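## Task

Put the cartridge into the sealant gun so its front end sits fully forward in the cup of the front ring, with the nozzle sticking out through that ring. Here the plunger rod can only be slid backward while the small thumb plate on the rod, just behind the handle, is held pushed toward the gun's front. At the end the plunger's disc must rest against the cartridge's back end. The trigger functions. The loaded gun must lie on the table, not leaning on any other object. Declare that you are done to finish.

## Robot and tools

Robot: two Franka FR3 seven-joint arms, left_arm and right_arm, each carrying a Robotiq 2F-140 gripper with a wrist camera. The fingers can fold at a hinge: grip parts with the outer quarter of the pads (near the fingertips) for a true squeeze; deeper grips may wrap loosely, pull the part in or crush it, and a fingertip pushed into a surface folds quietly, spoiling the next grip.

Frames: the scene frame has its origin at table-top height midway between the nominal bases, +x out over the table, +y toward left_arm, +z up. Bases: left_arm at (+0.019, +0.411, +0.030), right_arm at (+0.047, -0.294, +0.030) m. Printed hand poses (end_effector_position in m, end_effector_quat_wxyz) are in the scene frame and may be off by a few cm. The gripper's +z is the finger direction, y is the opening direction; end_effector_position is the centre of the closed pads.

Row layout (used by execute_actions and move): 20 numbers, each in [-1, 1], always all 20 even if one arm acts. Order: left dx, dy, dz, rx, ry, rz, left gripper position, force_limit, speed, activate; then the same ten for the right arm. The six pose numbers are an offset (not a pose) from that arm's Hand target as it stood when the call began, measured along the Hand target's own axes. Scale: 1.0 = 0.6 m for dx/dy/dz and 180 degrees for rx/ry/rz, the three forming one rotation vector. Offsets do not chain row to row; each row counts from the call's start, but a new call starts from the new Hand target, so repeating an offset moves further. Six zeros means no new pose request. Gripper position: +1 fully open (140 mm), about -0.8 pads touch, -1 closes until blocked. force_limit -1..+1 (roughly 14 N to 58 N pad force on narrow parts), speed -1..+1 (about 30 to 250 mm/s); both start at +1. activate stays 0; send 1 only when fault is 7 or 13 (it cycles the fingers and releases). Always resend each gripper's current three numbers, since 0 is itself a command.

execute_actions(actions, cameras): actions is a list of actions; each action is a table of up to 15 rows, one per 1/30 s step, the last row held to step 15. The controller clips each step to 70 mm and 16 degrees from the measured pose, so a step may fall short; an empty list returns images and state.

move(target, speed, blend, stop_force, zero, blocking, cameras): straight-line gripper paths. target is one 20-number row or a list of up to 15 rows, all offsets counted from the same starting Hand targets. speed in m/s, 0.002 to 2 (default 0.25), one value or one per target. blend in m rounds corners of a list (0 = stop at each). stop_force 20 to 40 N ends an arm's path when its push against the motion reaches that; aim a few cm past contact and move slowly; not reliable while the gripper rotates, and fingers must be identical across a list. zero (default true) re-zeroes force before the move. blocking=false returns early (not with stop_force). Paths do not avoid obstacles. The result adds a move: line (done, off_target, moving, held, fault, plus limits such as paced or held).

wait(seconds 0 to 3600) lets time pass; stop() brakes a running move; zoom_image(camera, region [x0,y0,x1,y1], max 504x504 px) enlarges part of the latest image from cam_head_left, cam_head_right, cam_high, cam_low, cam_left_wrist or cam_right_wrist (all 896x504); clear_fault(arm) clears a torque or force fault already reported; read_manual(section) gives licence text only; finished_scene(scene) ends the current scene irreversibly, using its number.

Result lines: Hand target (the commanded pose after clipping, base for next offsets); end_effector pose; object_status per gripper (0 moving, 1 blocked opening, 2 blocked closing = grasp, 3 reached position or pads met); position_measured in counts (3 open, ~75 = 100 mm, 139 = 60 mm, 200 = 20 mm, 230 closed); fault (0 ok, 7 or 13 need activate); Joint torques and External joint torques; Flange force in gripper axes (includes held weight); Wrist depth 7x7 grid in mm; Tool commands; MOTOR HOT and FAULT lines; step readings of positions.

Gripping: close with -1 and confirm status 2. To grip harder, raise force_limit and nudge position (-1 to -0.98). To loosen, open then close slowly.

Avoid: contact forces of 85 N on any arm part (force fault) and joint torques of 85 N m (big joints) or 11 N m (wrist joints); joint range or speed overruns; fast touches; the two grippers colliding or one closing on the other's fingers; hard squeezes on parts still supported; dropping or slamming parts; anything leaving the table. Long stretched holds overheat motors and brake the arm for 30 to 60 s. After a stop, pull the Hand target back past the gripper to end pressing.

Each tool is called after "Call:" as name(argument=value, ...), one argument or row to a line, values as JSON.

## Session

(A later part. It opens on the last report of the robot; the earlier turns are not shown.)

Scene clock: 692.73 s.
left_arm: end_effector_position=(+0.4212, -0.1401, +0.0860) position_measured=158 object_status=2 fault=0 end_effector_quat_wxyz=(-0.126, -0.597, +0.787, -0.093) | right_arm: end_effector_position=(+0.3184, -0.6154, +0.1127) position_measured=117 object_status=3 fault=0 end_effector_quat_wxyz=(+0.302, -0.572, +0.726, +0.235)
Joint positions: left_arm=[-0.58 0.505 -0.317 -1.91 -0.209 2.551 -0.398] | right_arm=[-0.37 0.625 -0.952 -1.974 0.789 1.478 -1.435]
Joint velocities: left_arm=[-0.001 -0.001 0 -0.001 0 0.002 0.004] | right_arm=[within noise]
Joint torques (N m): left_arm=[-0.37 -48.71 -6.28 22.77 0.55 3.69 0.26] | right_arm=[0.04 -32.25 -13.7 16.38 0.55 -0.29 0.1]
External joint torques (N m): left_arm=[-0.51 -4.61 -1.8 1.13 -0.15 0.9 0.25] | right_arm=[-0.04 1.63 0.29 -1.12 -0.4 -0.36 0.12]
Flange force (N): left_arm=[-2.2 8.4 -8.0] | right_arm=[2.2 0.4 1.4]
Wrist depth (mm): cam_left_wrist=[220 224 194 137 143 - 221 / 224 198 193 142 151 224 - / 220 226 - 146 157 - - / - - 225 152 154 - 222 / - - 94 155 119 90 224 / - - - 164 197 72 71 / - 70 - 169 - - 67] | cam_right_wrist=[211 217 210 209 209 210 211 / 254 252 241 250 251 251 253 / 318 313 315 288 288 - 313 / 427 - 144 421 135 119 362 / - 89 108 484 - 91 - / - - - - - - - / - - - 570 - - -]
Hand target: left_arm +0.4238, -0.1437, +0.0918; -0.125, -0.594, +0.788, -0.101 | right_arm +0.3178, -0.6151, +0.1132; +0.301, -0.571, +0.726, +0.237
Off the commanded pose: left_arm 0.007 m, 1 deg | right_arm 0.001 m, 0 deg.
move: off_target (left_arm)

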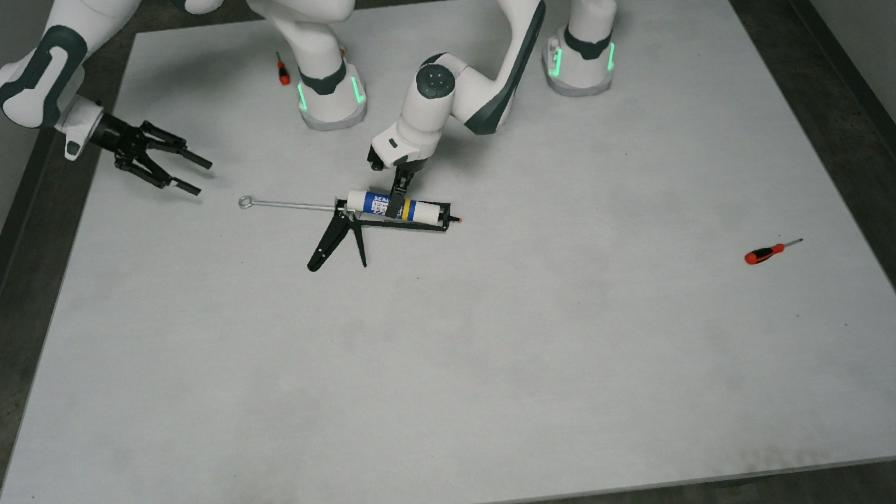

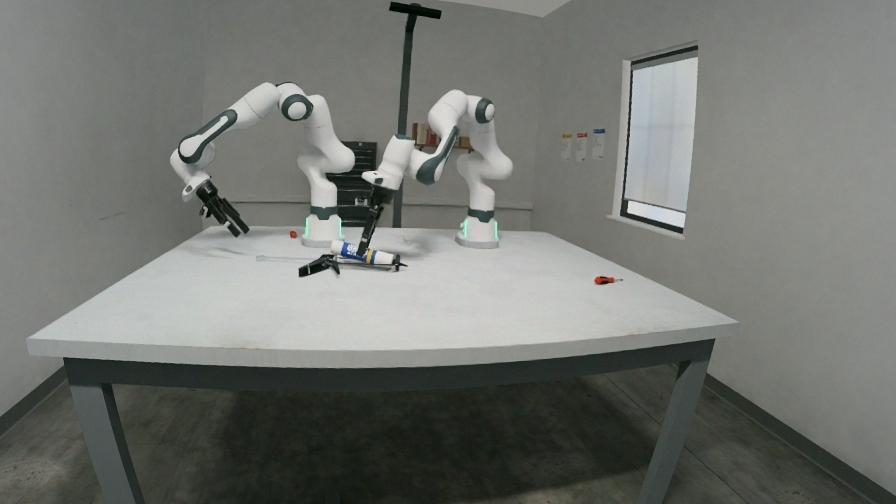

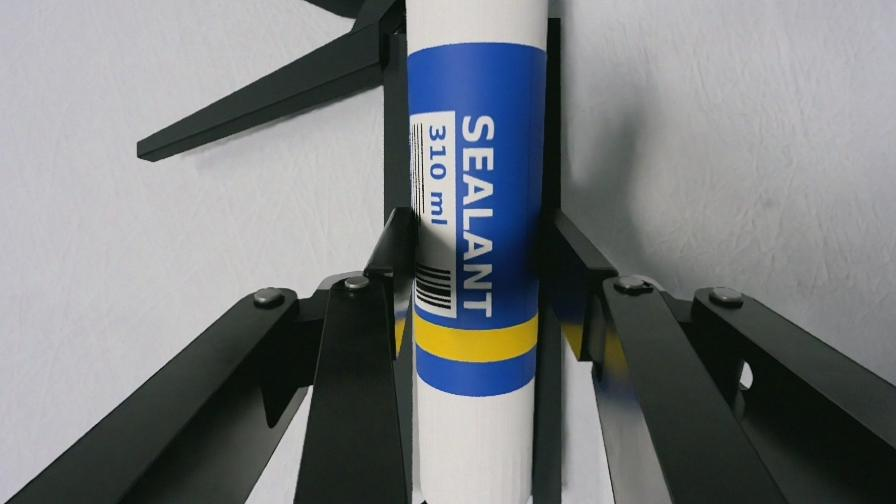

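Call:
move(
  target=[-0.02,0,-0.0015,0,0,0,-1,-0.02,-1,0,0,0,0,0,0,0,0.1,0,-0.5,0],
  speed=0.03,
  cameras=["cam_high","cam_low","cam_left_wrist"],
)

Call:
zoom_image(
  camera="cam_high",
  region=[310, 170, 470, 240],
)

Call:
zoom_image(
  camera="cam_low",
  region=[310, 225, 410, 280],
)

Call:
zoom_image(
  camera="cam_left_wrist",
  region=[340, 340, 600, 504],
)

Scene clock: 703.67 s.
left_arm: end_effector_position=(+0.4245, -0.1291, +0.0833) position_measured=158 object_status=2 fault=0 end_effector_quat_wxyz=(-0.126, -0.597, +0.786, -0.094) | right_arm: end_effector_position=(+0.3184, -0.6154, +0.1127) position_measured=117 object_status=3 fault=0 end_effector_quat_wxyz=(+0.302, -0.572, +0.726, +0.235)
Joint positions: left_arm=[-0.55 0.496 -0.331 -1.935 -0.21 2.562 -0.379] | right_arm=[-0.37 0.625 -0.952 -1.974 0.789 1.478 -1.435]
Joint velocities: left_arm=[0.003 -0.001 -0.003 -0.001 0 0.002 0.005] | right_arm=[within noise]
Joint torques (N m): left_arm=[-0.6 -48.06 -6.18 22.39 0.58 3.65 0.24] | right_arm=[0.15 -32.22 -13.73 16.4 0.55 -0.29 0.07]
External joint torques (N m): left_arm=[-0.66 -4.47 -1.49 0.92 -0.13 0.86 0.23] | right_arm=[0.16 1.69 0.32 -1.05 -0.4 -0.35 0.09]
Flange force (N): left_arm=[-1.9 8.6 -7.8] | right_arm=[2.1 0.3 1.5]
Wrist depth (mm): cam_left_wrist=[- - 191 137 144 - - / 221 195 - 142 150 - - / - - 218 146 156 - - / 224 221 222 151 156 221 - / 223 224 95 155 119 90 221 / - - - 165 196 72 70 / - 70 - 171 - - 67] | cam_right_wrist=[212 203 210 210 216 203 211 / 253 263 240 249 252 263 252 / 313 316 319 315 300 312 315 / 453 421 144 395 135 371 352 / - 88 108 519 - 91 - / - - - 615 - - - / - - - 586 - - -]
Hand target: left_arm +0.4270, -0.1325, +0.0889; -0.125, -0.594, +0.788, -0.101 | right_arm +0.3178, -0.6151, +0.1132; +0.301, -0.571, +0.726, +0.237
Off the commanded pose: left_arm 0.007 m, 1 deg | right_arm 0.001 m, 0 deg.
move: off_target (left_arm)

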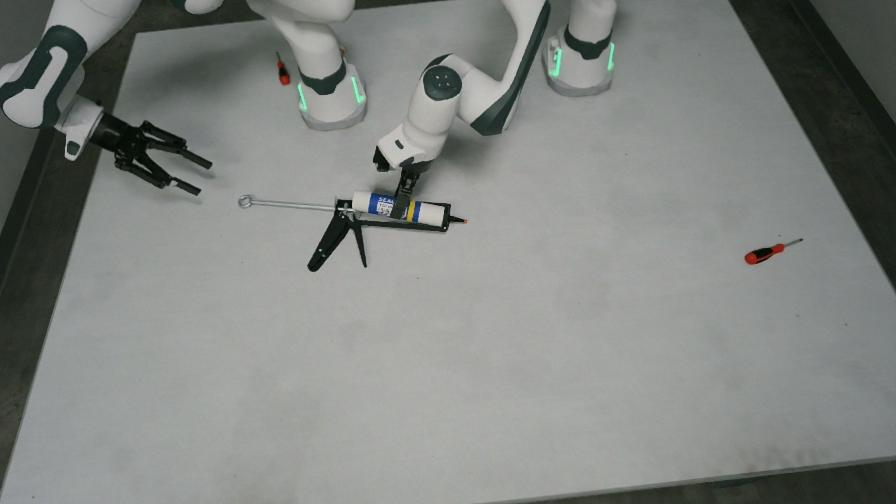

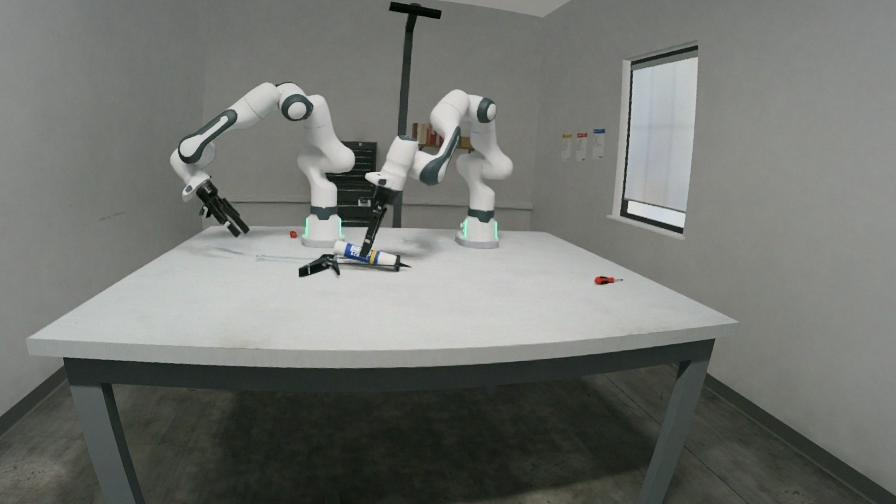

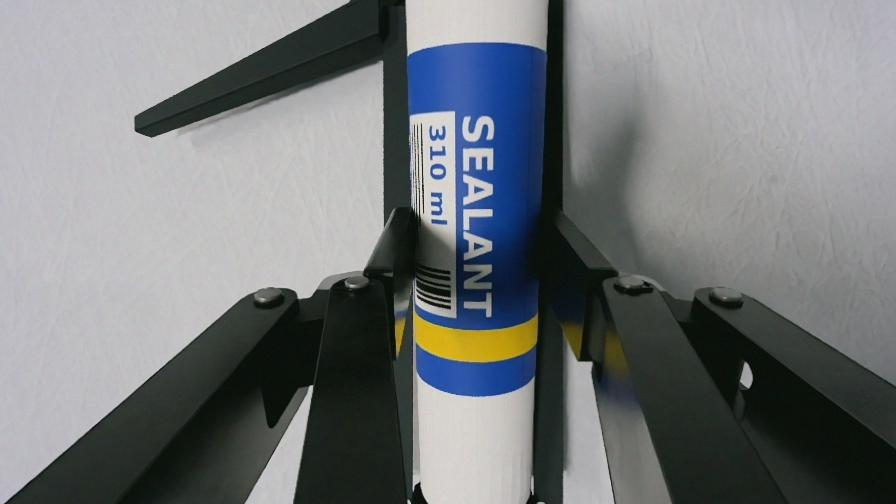

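Scaled by 3.150.

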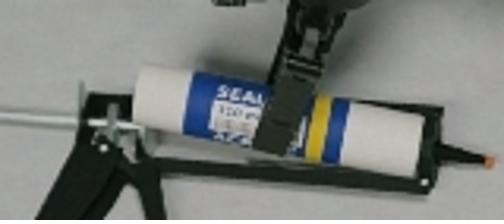

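Scaled by 5.040.

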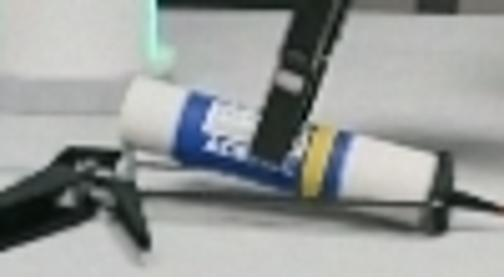

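Scaled by 1.938.

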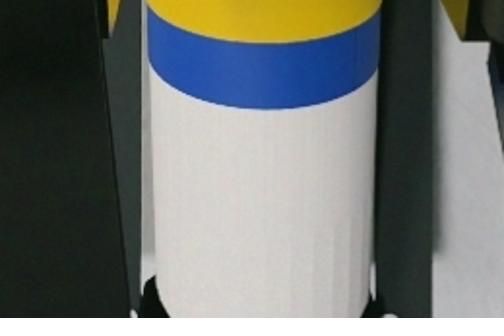

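Call:
move(
  target=[-0.0092,0,-0.0007,0,0,0,-1,-0.02,-1,0,0,0,0,0,0,0,0.1,0,-0.5,0],
  speed=0.03,
  cameras=["cam_low","cam_high","cam_left_wrist"],
)

Call:
zoom_image(
  camera="cam_low",
  region=[310, 225, 410, 280],
)

Call:
zoom_image(
  camera="cam_high",
  region=[310, 170, 470, 240],
)

Call:
zoom_image(
  camera="cam_left_wrist",
  region=[340, 340, 600, 504],
)

Scene clock: 724.07 s.
left_arm: end_effector_position=(+0.4249, -0.1235, +0.0814) position_measured=158 object_status=2 fault=0 end_effector_quat_wxyz=(-0.126, -0.597, +0.787, -0.093) | right_arm: end_effector_position=(+0.3184, -0.6154, +0.1127) position_measured=117 object_status=3 fault=0 end_effector_quat_wxyz=(+0.302, -0.572, +0.726, +0.235)
Joint positions: left_arm=[-0.536 0.492 -0.339 -1.948 -0.21 2.565 -0.37] | right_arm=[-0.37 0.625 -0.952 -1.974 0.789 1.478 -1.435]
Joint velocities: left_arm=[0 0 -0.004 -0.002 0.001 0 0.004] | right_arm=[within noise]
Joint torques (N m): left_arm=[-0.18 -48.43 -6.43 23.4 0.5 3.8 0.25] | right_arm=[0.19 -32.31 -13.71 16.34 0.55 -0.29 0.1]
External joint torques (N m): left_arm=[-0.05 -5.04 -1.5 1.99 -0.21 1.02 0.23] | right_arm=[0.24 1.56 0.38 -1.13 -0.39 -0.36 0.13]
Flange force (N): left_arm=[-1.3 6.3 -8.7] | right_arm=[1.4 0.5 1.8]
Wrist depth (mm): cam_left_wrist=[215 217 187 145 154 216 215 / 219 191 - 147 158 213 - / 218 - - 149 162 222 - / 224 217 220 152 146 218 - / 221 220 95 152 119 90 - / - - - 158 187 72 70 / - 70 - 163 - - 67] | cam_right_wrist=[212 210 211 208 209 210 210 / 254 252 261 251 251 251 252 / 317 300 303 301 301 298 313 / 398 - 122 - 136 109 359 / - 89 108 518 - 91 - / - - - 628 - - - / - - - 593 - - -]
Hand target: left_arm +0.4285, -0.1273, +0.0875; -0.125, -0.594, +0.788, -0.101 | right_arm +0.3178, -0.6151, +0.1132; +0.301, -0.571, +0.726, +0.237
Off the commanded pose: left_arm 0.008 m, 1 deg | right_arm 0.001 m, 0 deg.
move: off_target (left_arm)
Images, in order (width x height): cam_high 896x504, cam_low 896x504, cam_left_wrist 896x504.

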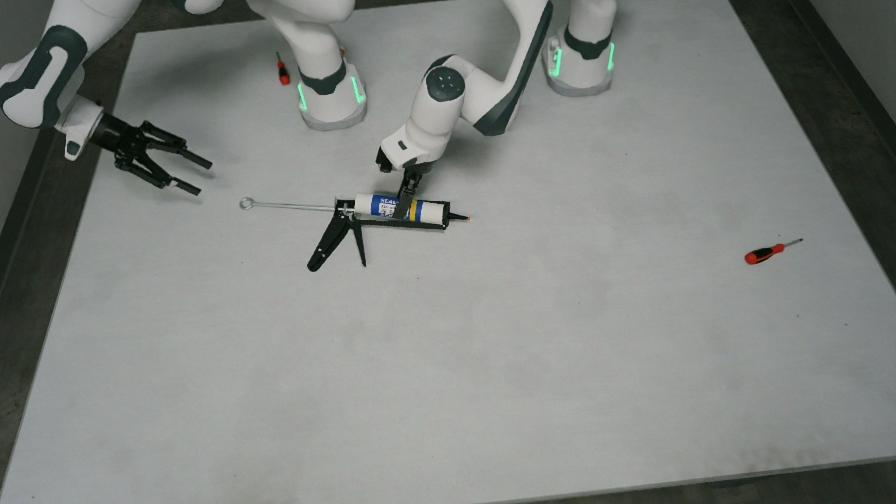

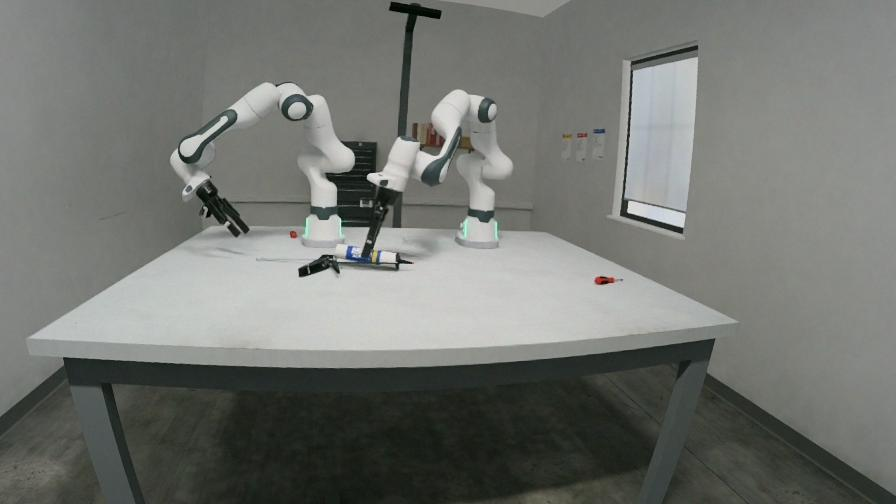

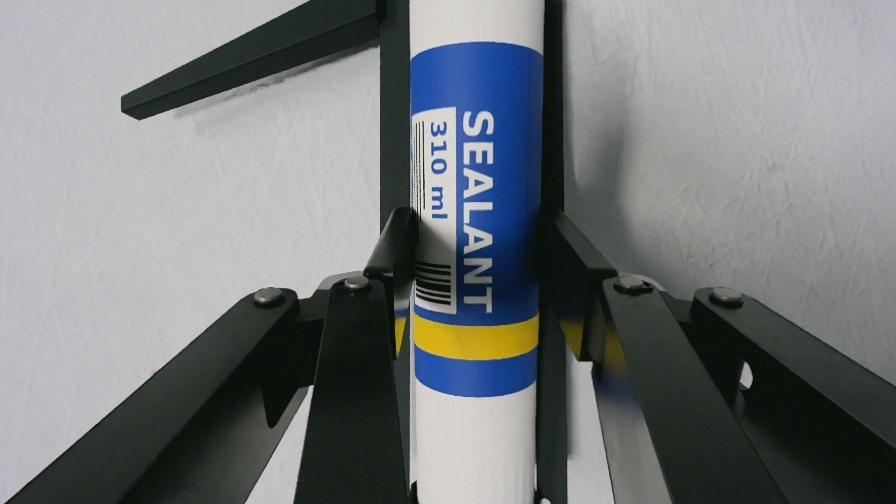

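Scaled by 5.040.

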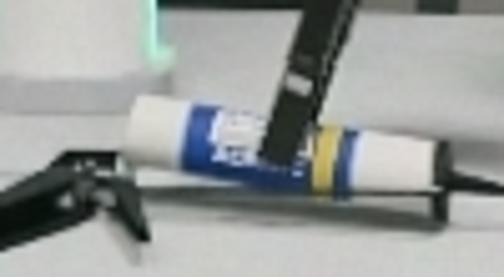

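Scaled by 3.150.

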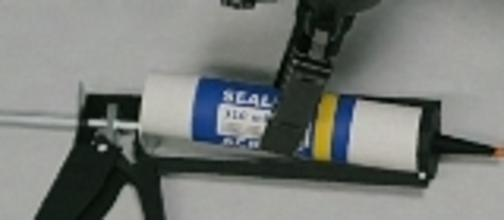

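Scaled by 1.938.

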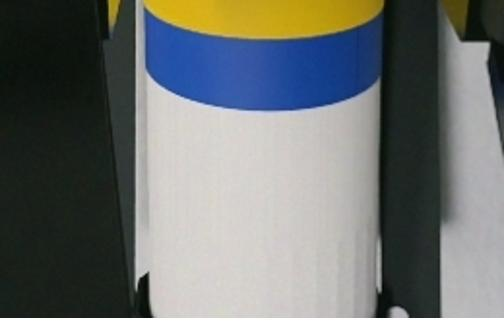

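Call:
move(
  target=[-0.0067,0,-0.0005,0,0,0,-1,-0.02,-1,0,0,0,0,0,0,0,0.1,0,-0.5,0],
  speed=0.03,
  cameras=["cam_low","cam_high","cam_left_wrist"],
)

Call:
zoom_image(
  camera="cam_low",
  region=[360, 235, 420, 275],
)

Call:
zoom_image(
  camera="cam_high",
  region=[330, 180, 480, 240],
)

Call:
zoom_image(
  camera="cam_left_wrist",
  region=[380, 400, 580, 504],
)

Scene clock: 731.80 s.
left_arm: end_effector_position=(+0.4248, -0.1209, +0.0800) position_measured=158 object_status=2 fault=0 end_effector_quat_wxyz=(-0.127, -0.596, +0.787, -0.092) | right_arm: end_effector_position=(+0.3184, -0.6154, +0.1127) position_measured=117 object_status=3 fault=0 end_effector_quat_wxyz=(+0.302, -0.572, +0.726, +0.235)
Joint positions: left_arm=[-0.526 0.491 -0.345 -1.956 -0.21 2.569 -0.364] | right_arm=[-0.37 0.625 -0.952 -1.974 0.789 1.478 -1.435]
Joint velocities: left_arm=[0.004 -0.001 -0.002 -0.001 -0.001 0.001 0.003] | right_arm=[within noise]
Joint torques (N m): left_arm=[0.85 -48.52 -6.07 22.48 0.63 3.74 0.19] | right_arm=[0.18 -32.28 -13.69 16.31 0.56 -0.31 0.14]
External joint torques (N m): left_arm=[0.84 -5.42 -1.18 1.24 -0.07 0.98 0.18] | right_arm=[0.21 1.45 0.32 -1.02 -0.37 -0.36 0.16]
Flange force (N): left_arm=[-4.0 9.4 -10.6] | right_arm=[1.3 0.4 1.5]
Wrist depth (mm): cam_left_wrist=[- 187 186 145 155 - 212 / - 201 214 147 158 - - / - 218 - 149 188 217 - / - - - 152 154 215 216 / - - 94 153 139 90 80 / - - - 157 186 71 70 / - 70 - 161 185 - 67] | cam_right_wrist=[210 210 210 209 209 210 204 / 254 252 251 240 251 241 252 / 317 315 315 316 300 328 315 / 397 402 144 388 136 119 - / - 89 108 520 647 91 - / - - - 597 - - - / - - - 595 - - -]
Hand target: left_arm +0.4296, -0.1236, +0.0865; -0.125, -0.594, +0.788, -0.101 | right_arm +0.3178, -0.6151, +0.1132; +0.301, -0.571, +0.726, +0.237
Off the commanded pose: left_arm 0.009 m, 1 deg | right_arm 0.001 m, 0 deg.
move: off_target (left_arm)
Images, in order (width x height): cam_high 896x504, cam_low 896x504, cam_left_wrist 896x504.

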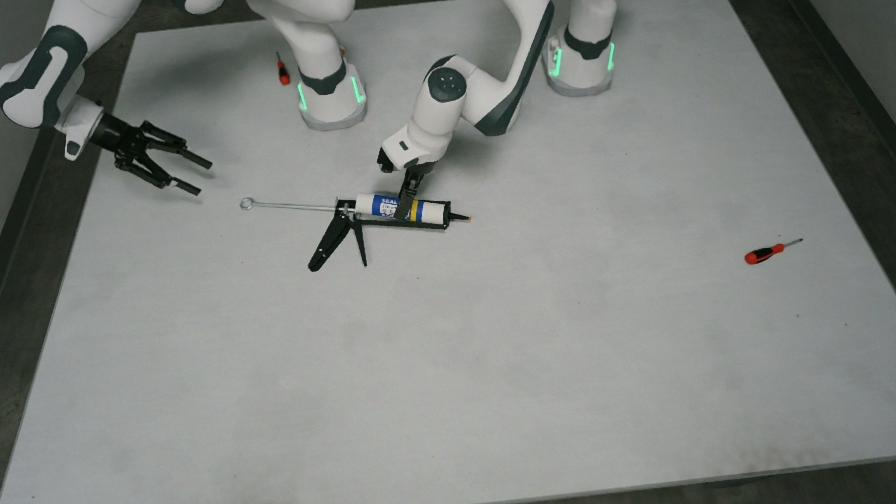

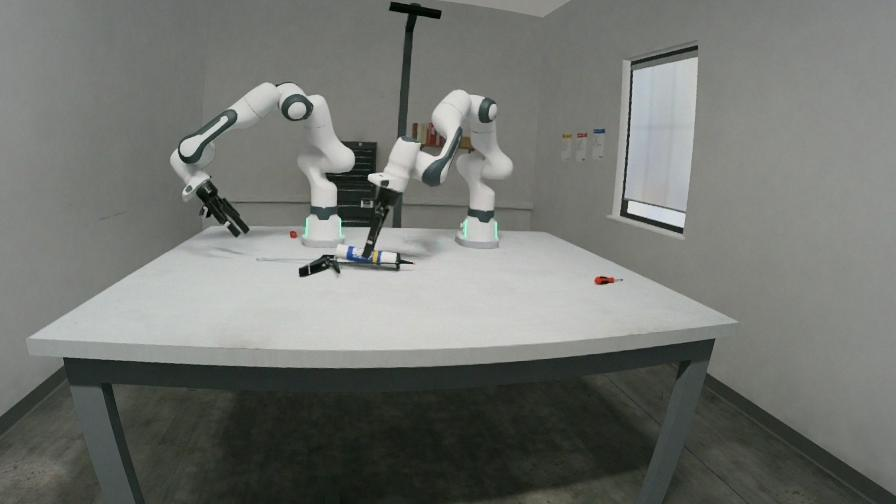

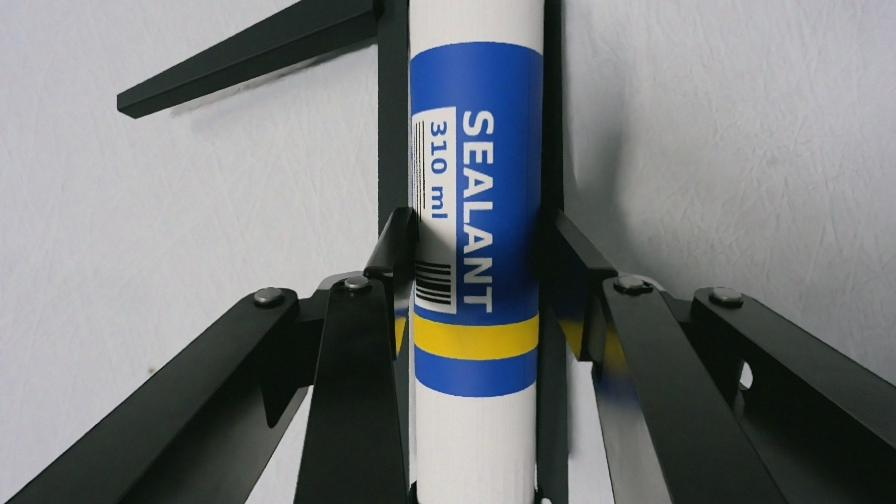

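Scaled by 8.400.

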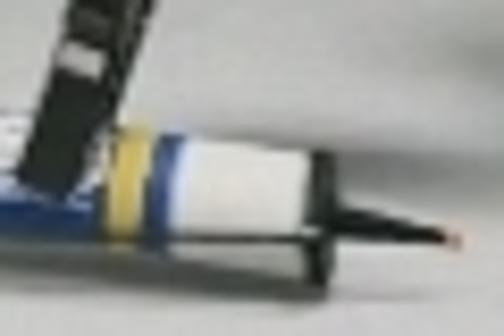

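Scaled by 3.360.

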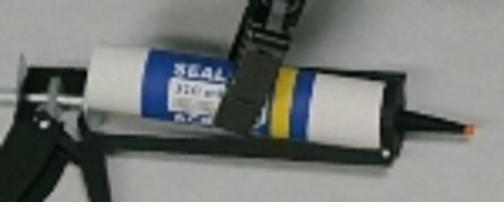

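Scaled by 2.520.

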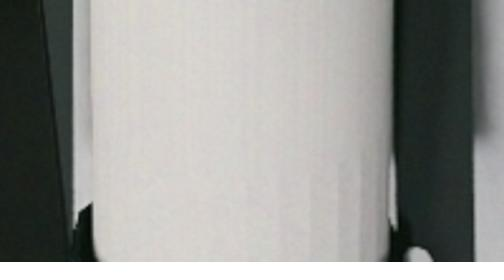

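Call:
zoom_image(
  camera="cam_high",
  region=[325, 185, 385, 225],
)

Call:
zoom_image(
  camera="cam_low",
  region=[310, 235, 360, 270],
)

Call:
zoom_image(
  camera="cam_high",
  region=[420, 185, 480, 235],
)

Call:
zoom_image(
  camera="cam_left_wrist",
  region=[360, 440, 460, 504],
)

Scaled by 8.400.

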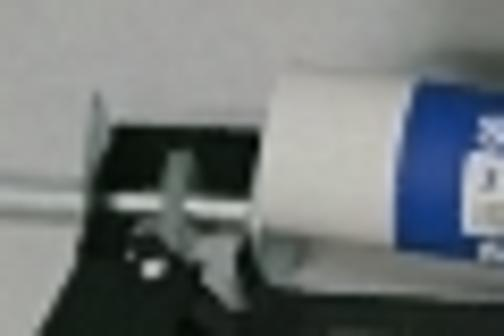

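Scaled by 10.080.

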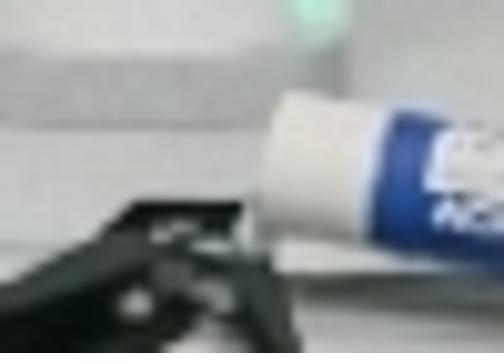

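Scaled by 8.400.

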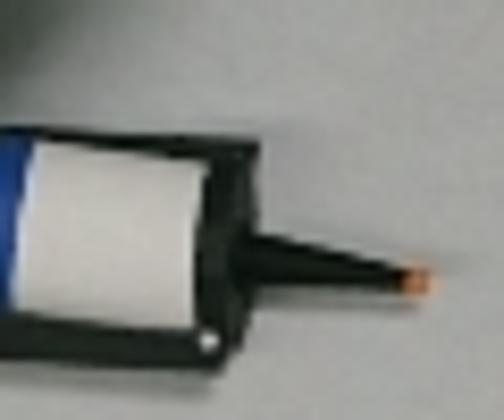

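Scaled by 5.040.

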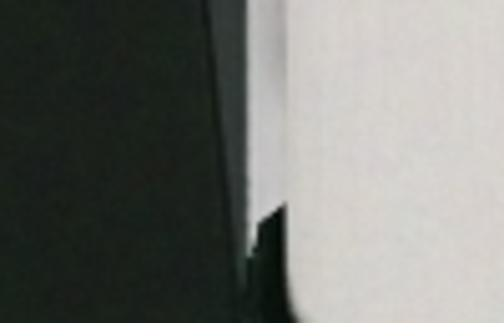

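Call:
move(
  target=[0,0,0.0118,0,-0.0222,0,-1,-0.02,-1,0,0,0,0,0,0,0,0.1,0,-0.5,0],
  speed=0.03,
  cameras=["cam_low","cam_high","cam_left_wrist"],
)

Call:
zoom_image(
  camera="cam_low",
  region=[320, 235, 420, 275],
)

Call:
zoom_image(
  camera="cam_high",
  region=[330, 180, 480, 240],
)

Scene clock: 760.97 s.
left_arm: end_effector_position=(+0.4264, -0.1231, +0.0754) position_measured=158 object_status=2 fault=0 end_effector_quat_wxyz=(-0.098, -0.595, +0.794, -0.076) | right_arm: end_effector_position=(+0.3184, -0.6154, +0.1127) position_measured=117 object_status=3 fault=0 end_effector_quat_wxyz=(+0.302, -0.572, +0.726, +0.235)
Joint positions: left_arm=[-0.629 0.504 -0.256 -1.912 -0.153 2.53 -0.428] | right_arm=[-0.37 0.625 -0.952 -1.974 0.789 1.478 -1.435]
Joint velocities: left_arm=[-0.001 0 0 -0.001 -0.001 0 -0.007] | right_arm=[within noise]
Joint torques (N m): left_arm=[-0.79 -49.35 -4.33 24.28 0.75 3.37 -0.18] | right_arm=[0.21 -32.28 -13.74 16.27 0.54 -0.28 0.09]
External joint torques (N m): left_arm=[-1.03 -4.69 -0.87 2.55 0.1 0.53 -0.19] | right_arm=[0.23 1.68 0.35 -1.21 -0.4 -0.35 0.11]
Flange force (N): left_arm=[2.7 2.2 -7.3] | right_arm=[1.6 0.6 2.0]
Wrist depth (mm): cam_left_wrist=[206 179 178 144 152 - 201 / 209 192 - 147 181 206 - / 214 210 - 148 182 - - / 219 - - 151 145 215 209 / - - 95 154 119 90 85 / - - - 158 185 72 71 / - 70 - 163 - - 67] | cam_right_wrist=[- 218 209 202 209 210 210 / 254 252 251 252 242 251 252 / 316 300 315 302 316 300 316 / 438 - 144 424 135 119 354 / - 89 108 487 - 91 - / - - - 615 - - - / - - - 585 - - -]
Hand target: left_arm +0.4291, -0.1257, +0.0798; -0.097, -0.597, +0.792, -0.080 | right_arm +0.3178, -0.6151, +0.1132; +0.301, -0.571, +0.726, +0.237
Off the commanded pose: left_arm 0.006 m, 1 deg | right_arm 0.001 m, 0 deg.
move: off_target (left_arm)
Images, in order (width x height): cam_high 896x504, cam_low 896x504, cam_left_wrist 896x504.

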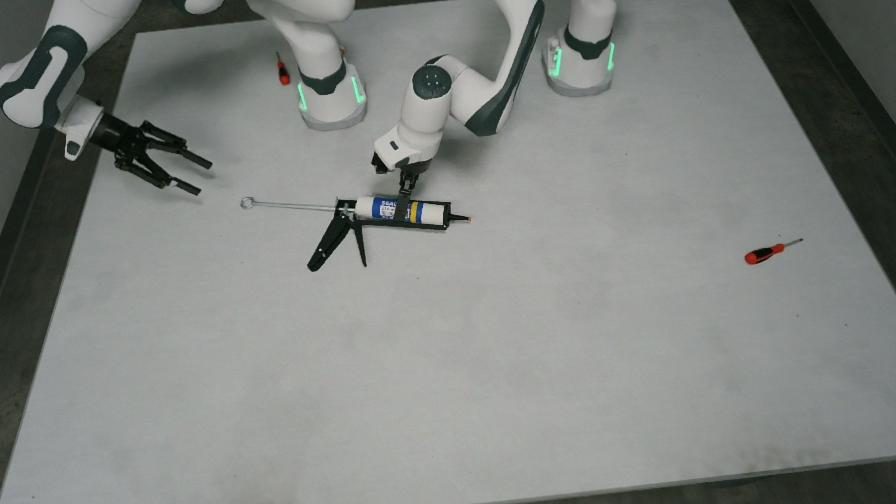

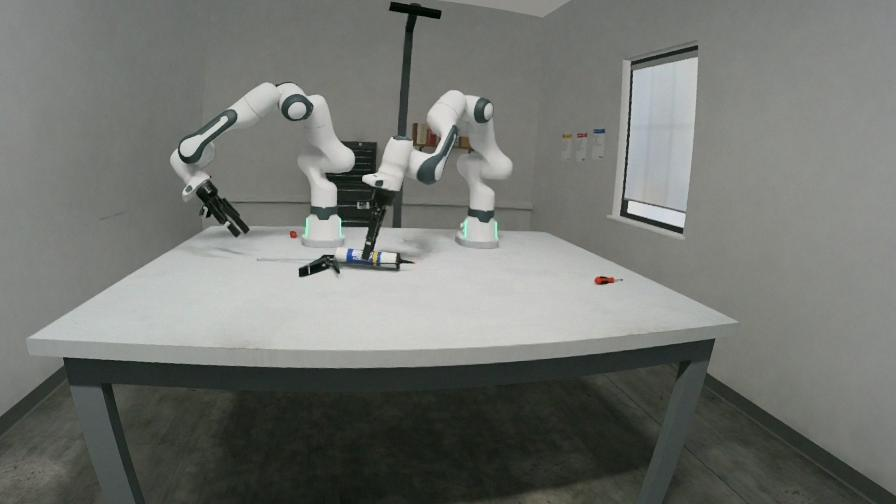

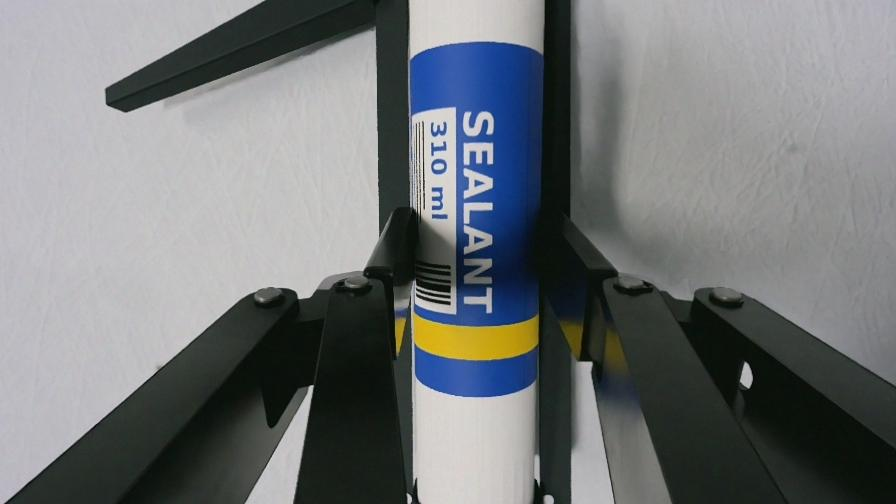

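Scaled by 5.040.

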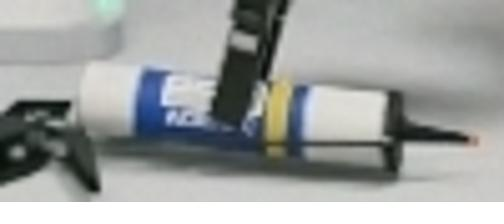

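Scaled by 3.360.

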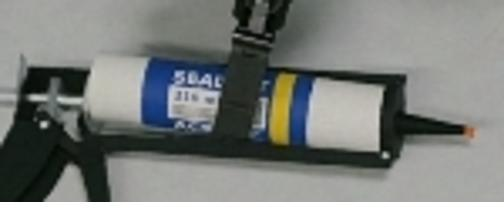

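Call:
move(
  target=[-0.002,0,0.012,0,-0.0222,0,-1,-0.02,-1,0,0,0,0,0,0,0,0.1,0,-0.5,0],
  speed=0.03,
  cameras=["cam_low","cam_high","cam_left_wrist"],
)

Call:
zoom_image(
  camera="cam_low",
  region=[320, 235, 420, 275],
)

Call:
zoom_image(
  camera="cam_high",
  region=[330, 180, 480, 240],
)

Scene clock: 766.37 s.
left_arm: end_effector_position=(+0.4263, -0.1239, +0.0684) position_measured=158 object_status=2 fault=0 end_effector_quat_wxyz=(-0.071, -0.597, +0.797, -0.055) | right_arm: end_effector_position=(+0.3184, -0.6154, +0.1127) position_measured=117 object_status=3 fault=0 end_effector_quat_wxyz=(+0.302, -0.572, +0.726, +0.235)
Joint positions: left_arm=[-0.729 0.526 -0.17 -1.863 -0.103 2.482 -0.495] | right_arm=[-0.37 0.625 -0.952 -1.974 0.789 1.478 -1.435]
Joint velocities: left_arm=[0 0.001 0.001 0 0.001 -0.001 -0.004] | right_arm=[within noise]
Joint torques (N m): left_arm=[-0.99 -50.54 -2.96 24.4 0.74 3.29 -0.15] | right_arm=[0.06 -32.29 -13.72 16.36 0.53 -0.28 0.11]
External joint torques (N m): left_arm=[-1 -4.63 -0.56 2.51 0.14 0.47 -0.16] | right_arm=[0.01 1.56 0.27 -1.1 -0.41 -0.34 0.13]
Flange force (N): left_arm=[2.0 2.1 -7.3] | right_arm=[1.9 0.5 1.4]
Wrist depth (mm): cam_left_wrist=[- 166 175 144 166 190 190 / 197 198 197 146 170 - 193 / - - 201 149 173 - 201 / - - - 152 154 207 - / - - 95 153 108 90 80 / - - - 160 - 72 70 / - 70 - 163 - - 67] | cam_right_wrist=[212 210 209 218 210 210 212 / 254 263 252 242 251 251 243 / 317 338 335 295 299 332 - / 423 402 134 501 136 370 363 / - 89 108 522 - 91 - / - - - 605 - - - / - - - 570 - - -]
Hand target: left_arm +0.4290, -0.1264, +0.0725; -0.069, -0.599, +0.795, -0.059 | right_arm +0.3178, -0.6151, +0.1132; +0.301, -0.571, +0.726, +0.237
Off the commanded pose: left_arm 0.006 m, 1 deg | right_arm 0.001 m, 0 deg.
move: off_target (left_arm)
Images, in order (width x height): cam_high 896x504, cam_low 896x504, cam_left_wrist 896x504.

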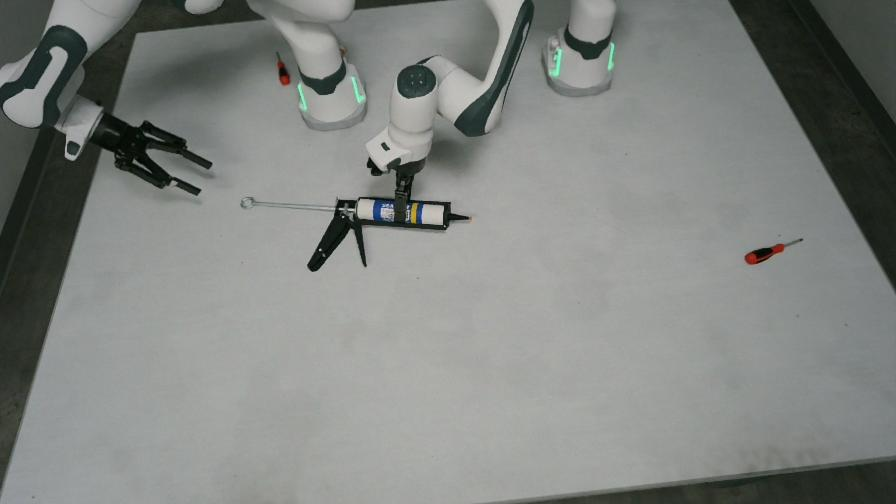

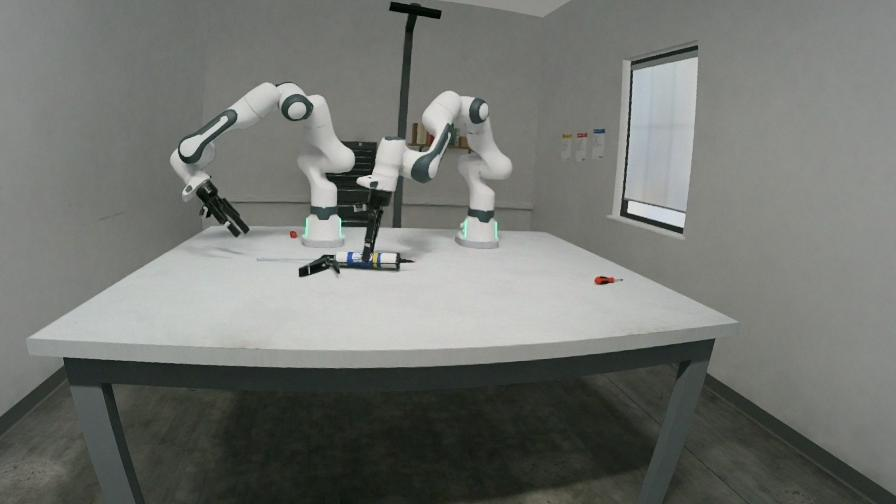

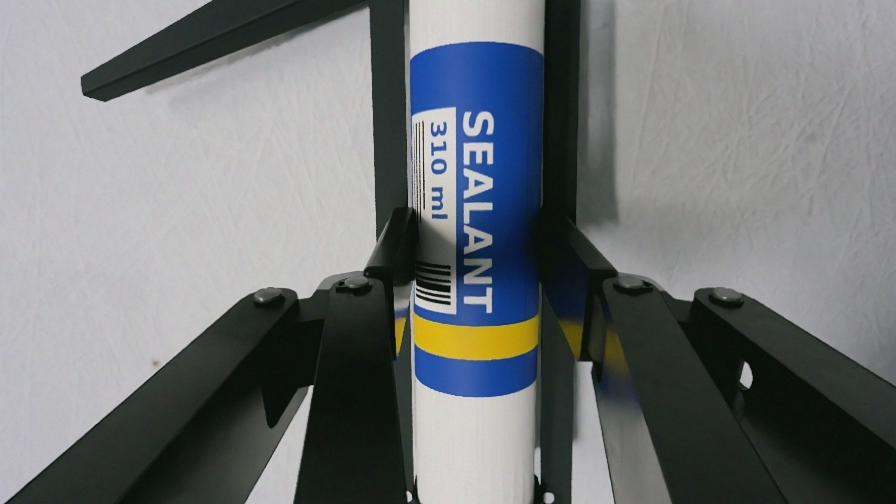

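Scaled by 5.040.

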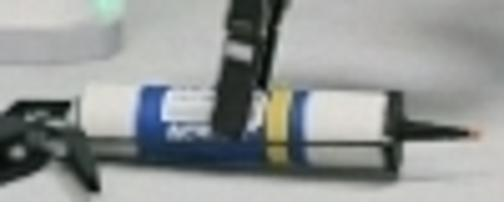

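Scaled by 3.360.

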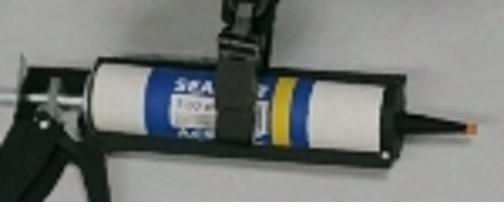

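Call:
zoom_image(
  camera="cam_high",
  region=[325, 185, 385, 225],
)

Call:
zoom_image(
  camera="cam_low",
  region=[310, 235, 360, 275],
)

Call:
move(
  target=[-0.003,0,0.0058,0,-0.0111,0,-1,-0.02,-1,0,0,0,0,0,0,0,0.1,0,-0.5,0],
  speed=0.03,
  cameras=["cam_low","cam_high","cam_left_wrist"],
)

Call:
zoom_image(
  camera="cam_low",
  region=[320, 235, 420, 275],
)

Call:
zoom_image(
  camera="cam_high",
  region=[330, 180, 480, 240],
)

Scaled by 8.400.

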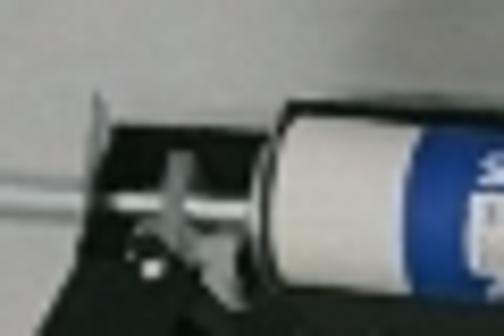

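Scaled by 10.080.

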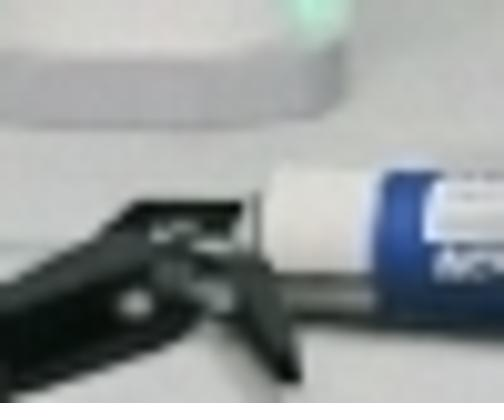

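Scene clock: 778.33 s.
left_arm: end_effector_position=(+0.4277, -0.1246, +0.0671) position_measured=158 object_status=2 fault=0 end_effector_quat_wxyz=(-0.057, -0.598, +0.798, -0.047) | right_arm: end_effector_position=(+0.3184, -0.6154, +0.1127) position_measured=117 object_status=3 fault=0 end_effector_quat_wxyz=(+0.302, -0.572, +0.726, +0.235)
Joint positions: left_arm=[-0.773 0.536 -0.132 -1.839 -0.082 2.458 -0.524] | right_arm=[-0.37 0.625 -0.952 -1.974 0.789 1.478 -1.435]
Joint velocities: left_arm=[0 0 -0.001 0.001 0.001 -0.001 -0.007] | right_arm=[within noise]
Joint torques (N m): left_arm=[-1.11 -49.61 -1.91 23.57 0.82 3.13 -0.22] | right_arm=[0.19 -32.32 -13.7 16.33 0.56 -0.27 0.07]
External joint torques (N m): left_arm=[-0.99 -3 -0.01 1.47 0.24 0.31 -0.22] | right_arm=[0.15 1.61 0.34 -1.17 -0.38 -0.34 0.09]
Flange force (N): left_arm=[1.5 2.1 -4.6] | right_arm=[1.7 0.6 1.8]
Wrist depth (mm): cam_left_wrist=[190 164 188 142 162 186 184 / 196 - 194 145 166 191 - / - 204 - 148 164 - 193 / 209 207 203 151 145 - 201 / - - 95 154 108 90 80 / - - - 160 182 72 70 / - 70 - 165 183 - 67] | cam_right_wrist=[212 218 208 202 218 209 210 / 253 252 251 264 262 252 243 / 301 317 300 315 300 313 - / - 394 144 395 136 372 355 / - 89 108 521 719 91 - / - - - 586 1108 - - / - - - 576 - - -]
Hand target: left_arm +0.4293, -0.1253, +0.0688; -0.056, -0.600, +0.796, -0.049 | right_arm +0.3178, -0.6151, +0.1132; +0.301, -0.571, +0.726, +0.237
Off the commanded pose: left_arm 0.002 m, 0 deg | right_arm 0.001 m, 0 deg.
move: done
Images, in order (width x height): cam_high 896x504, cam_low 896x504, cam_left_wrist 896x504.

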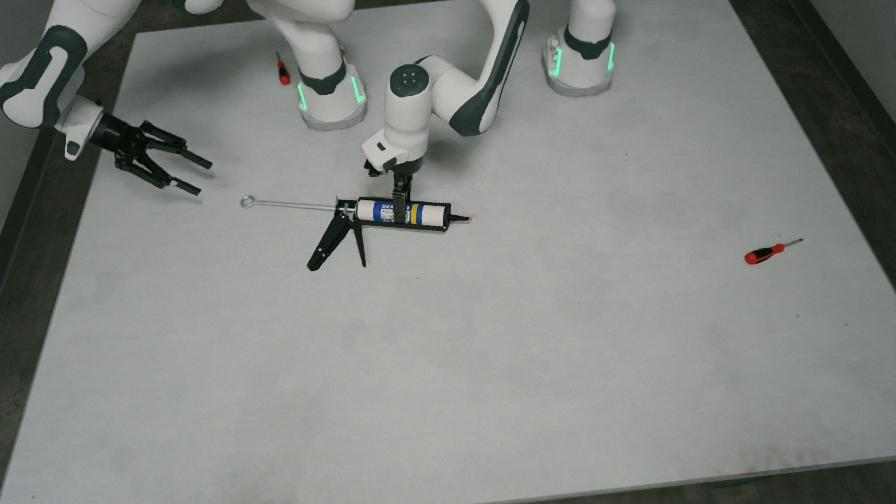

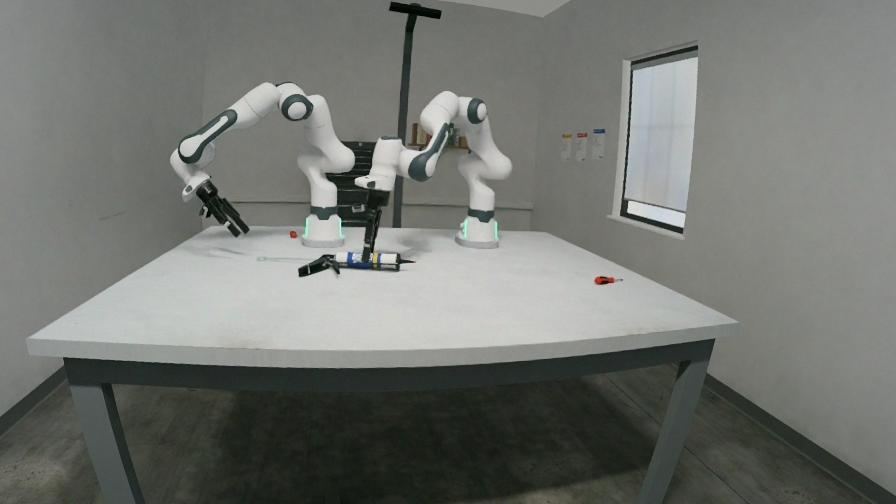

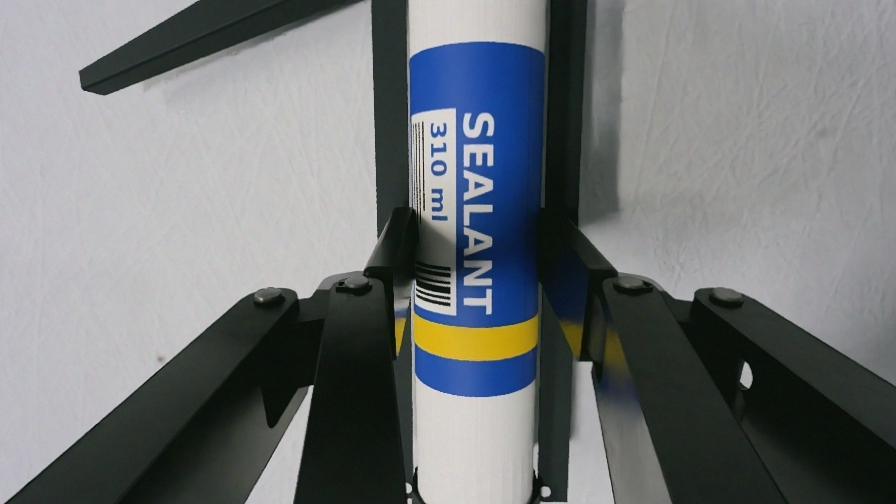

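Scaled by 5.040.

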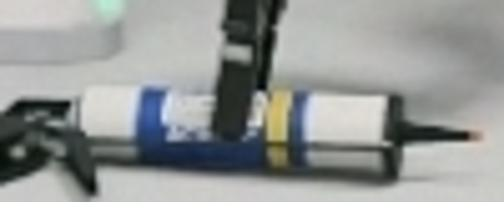

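Scaled by 3.360.

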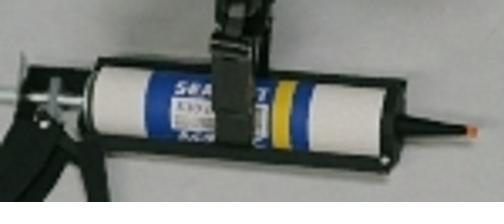

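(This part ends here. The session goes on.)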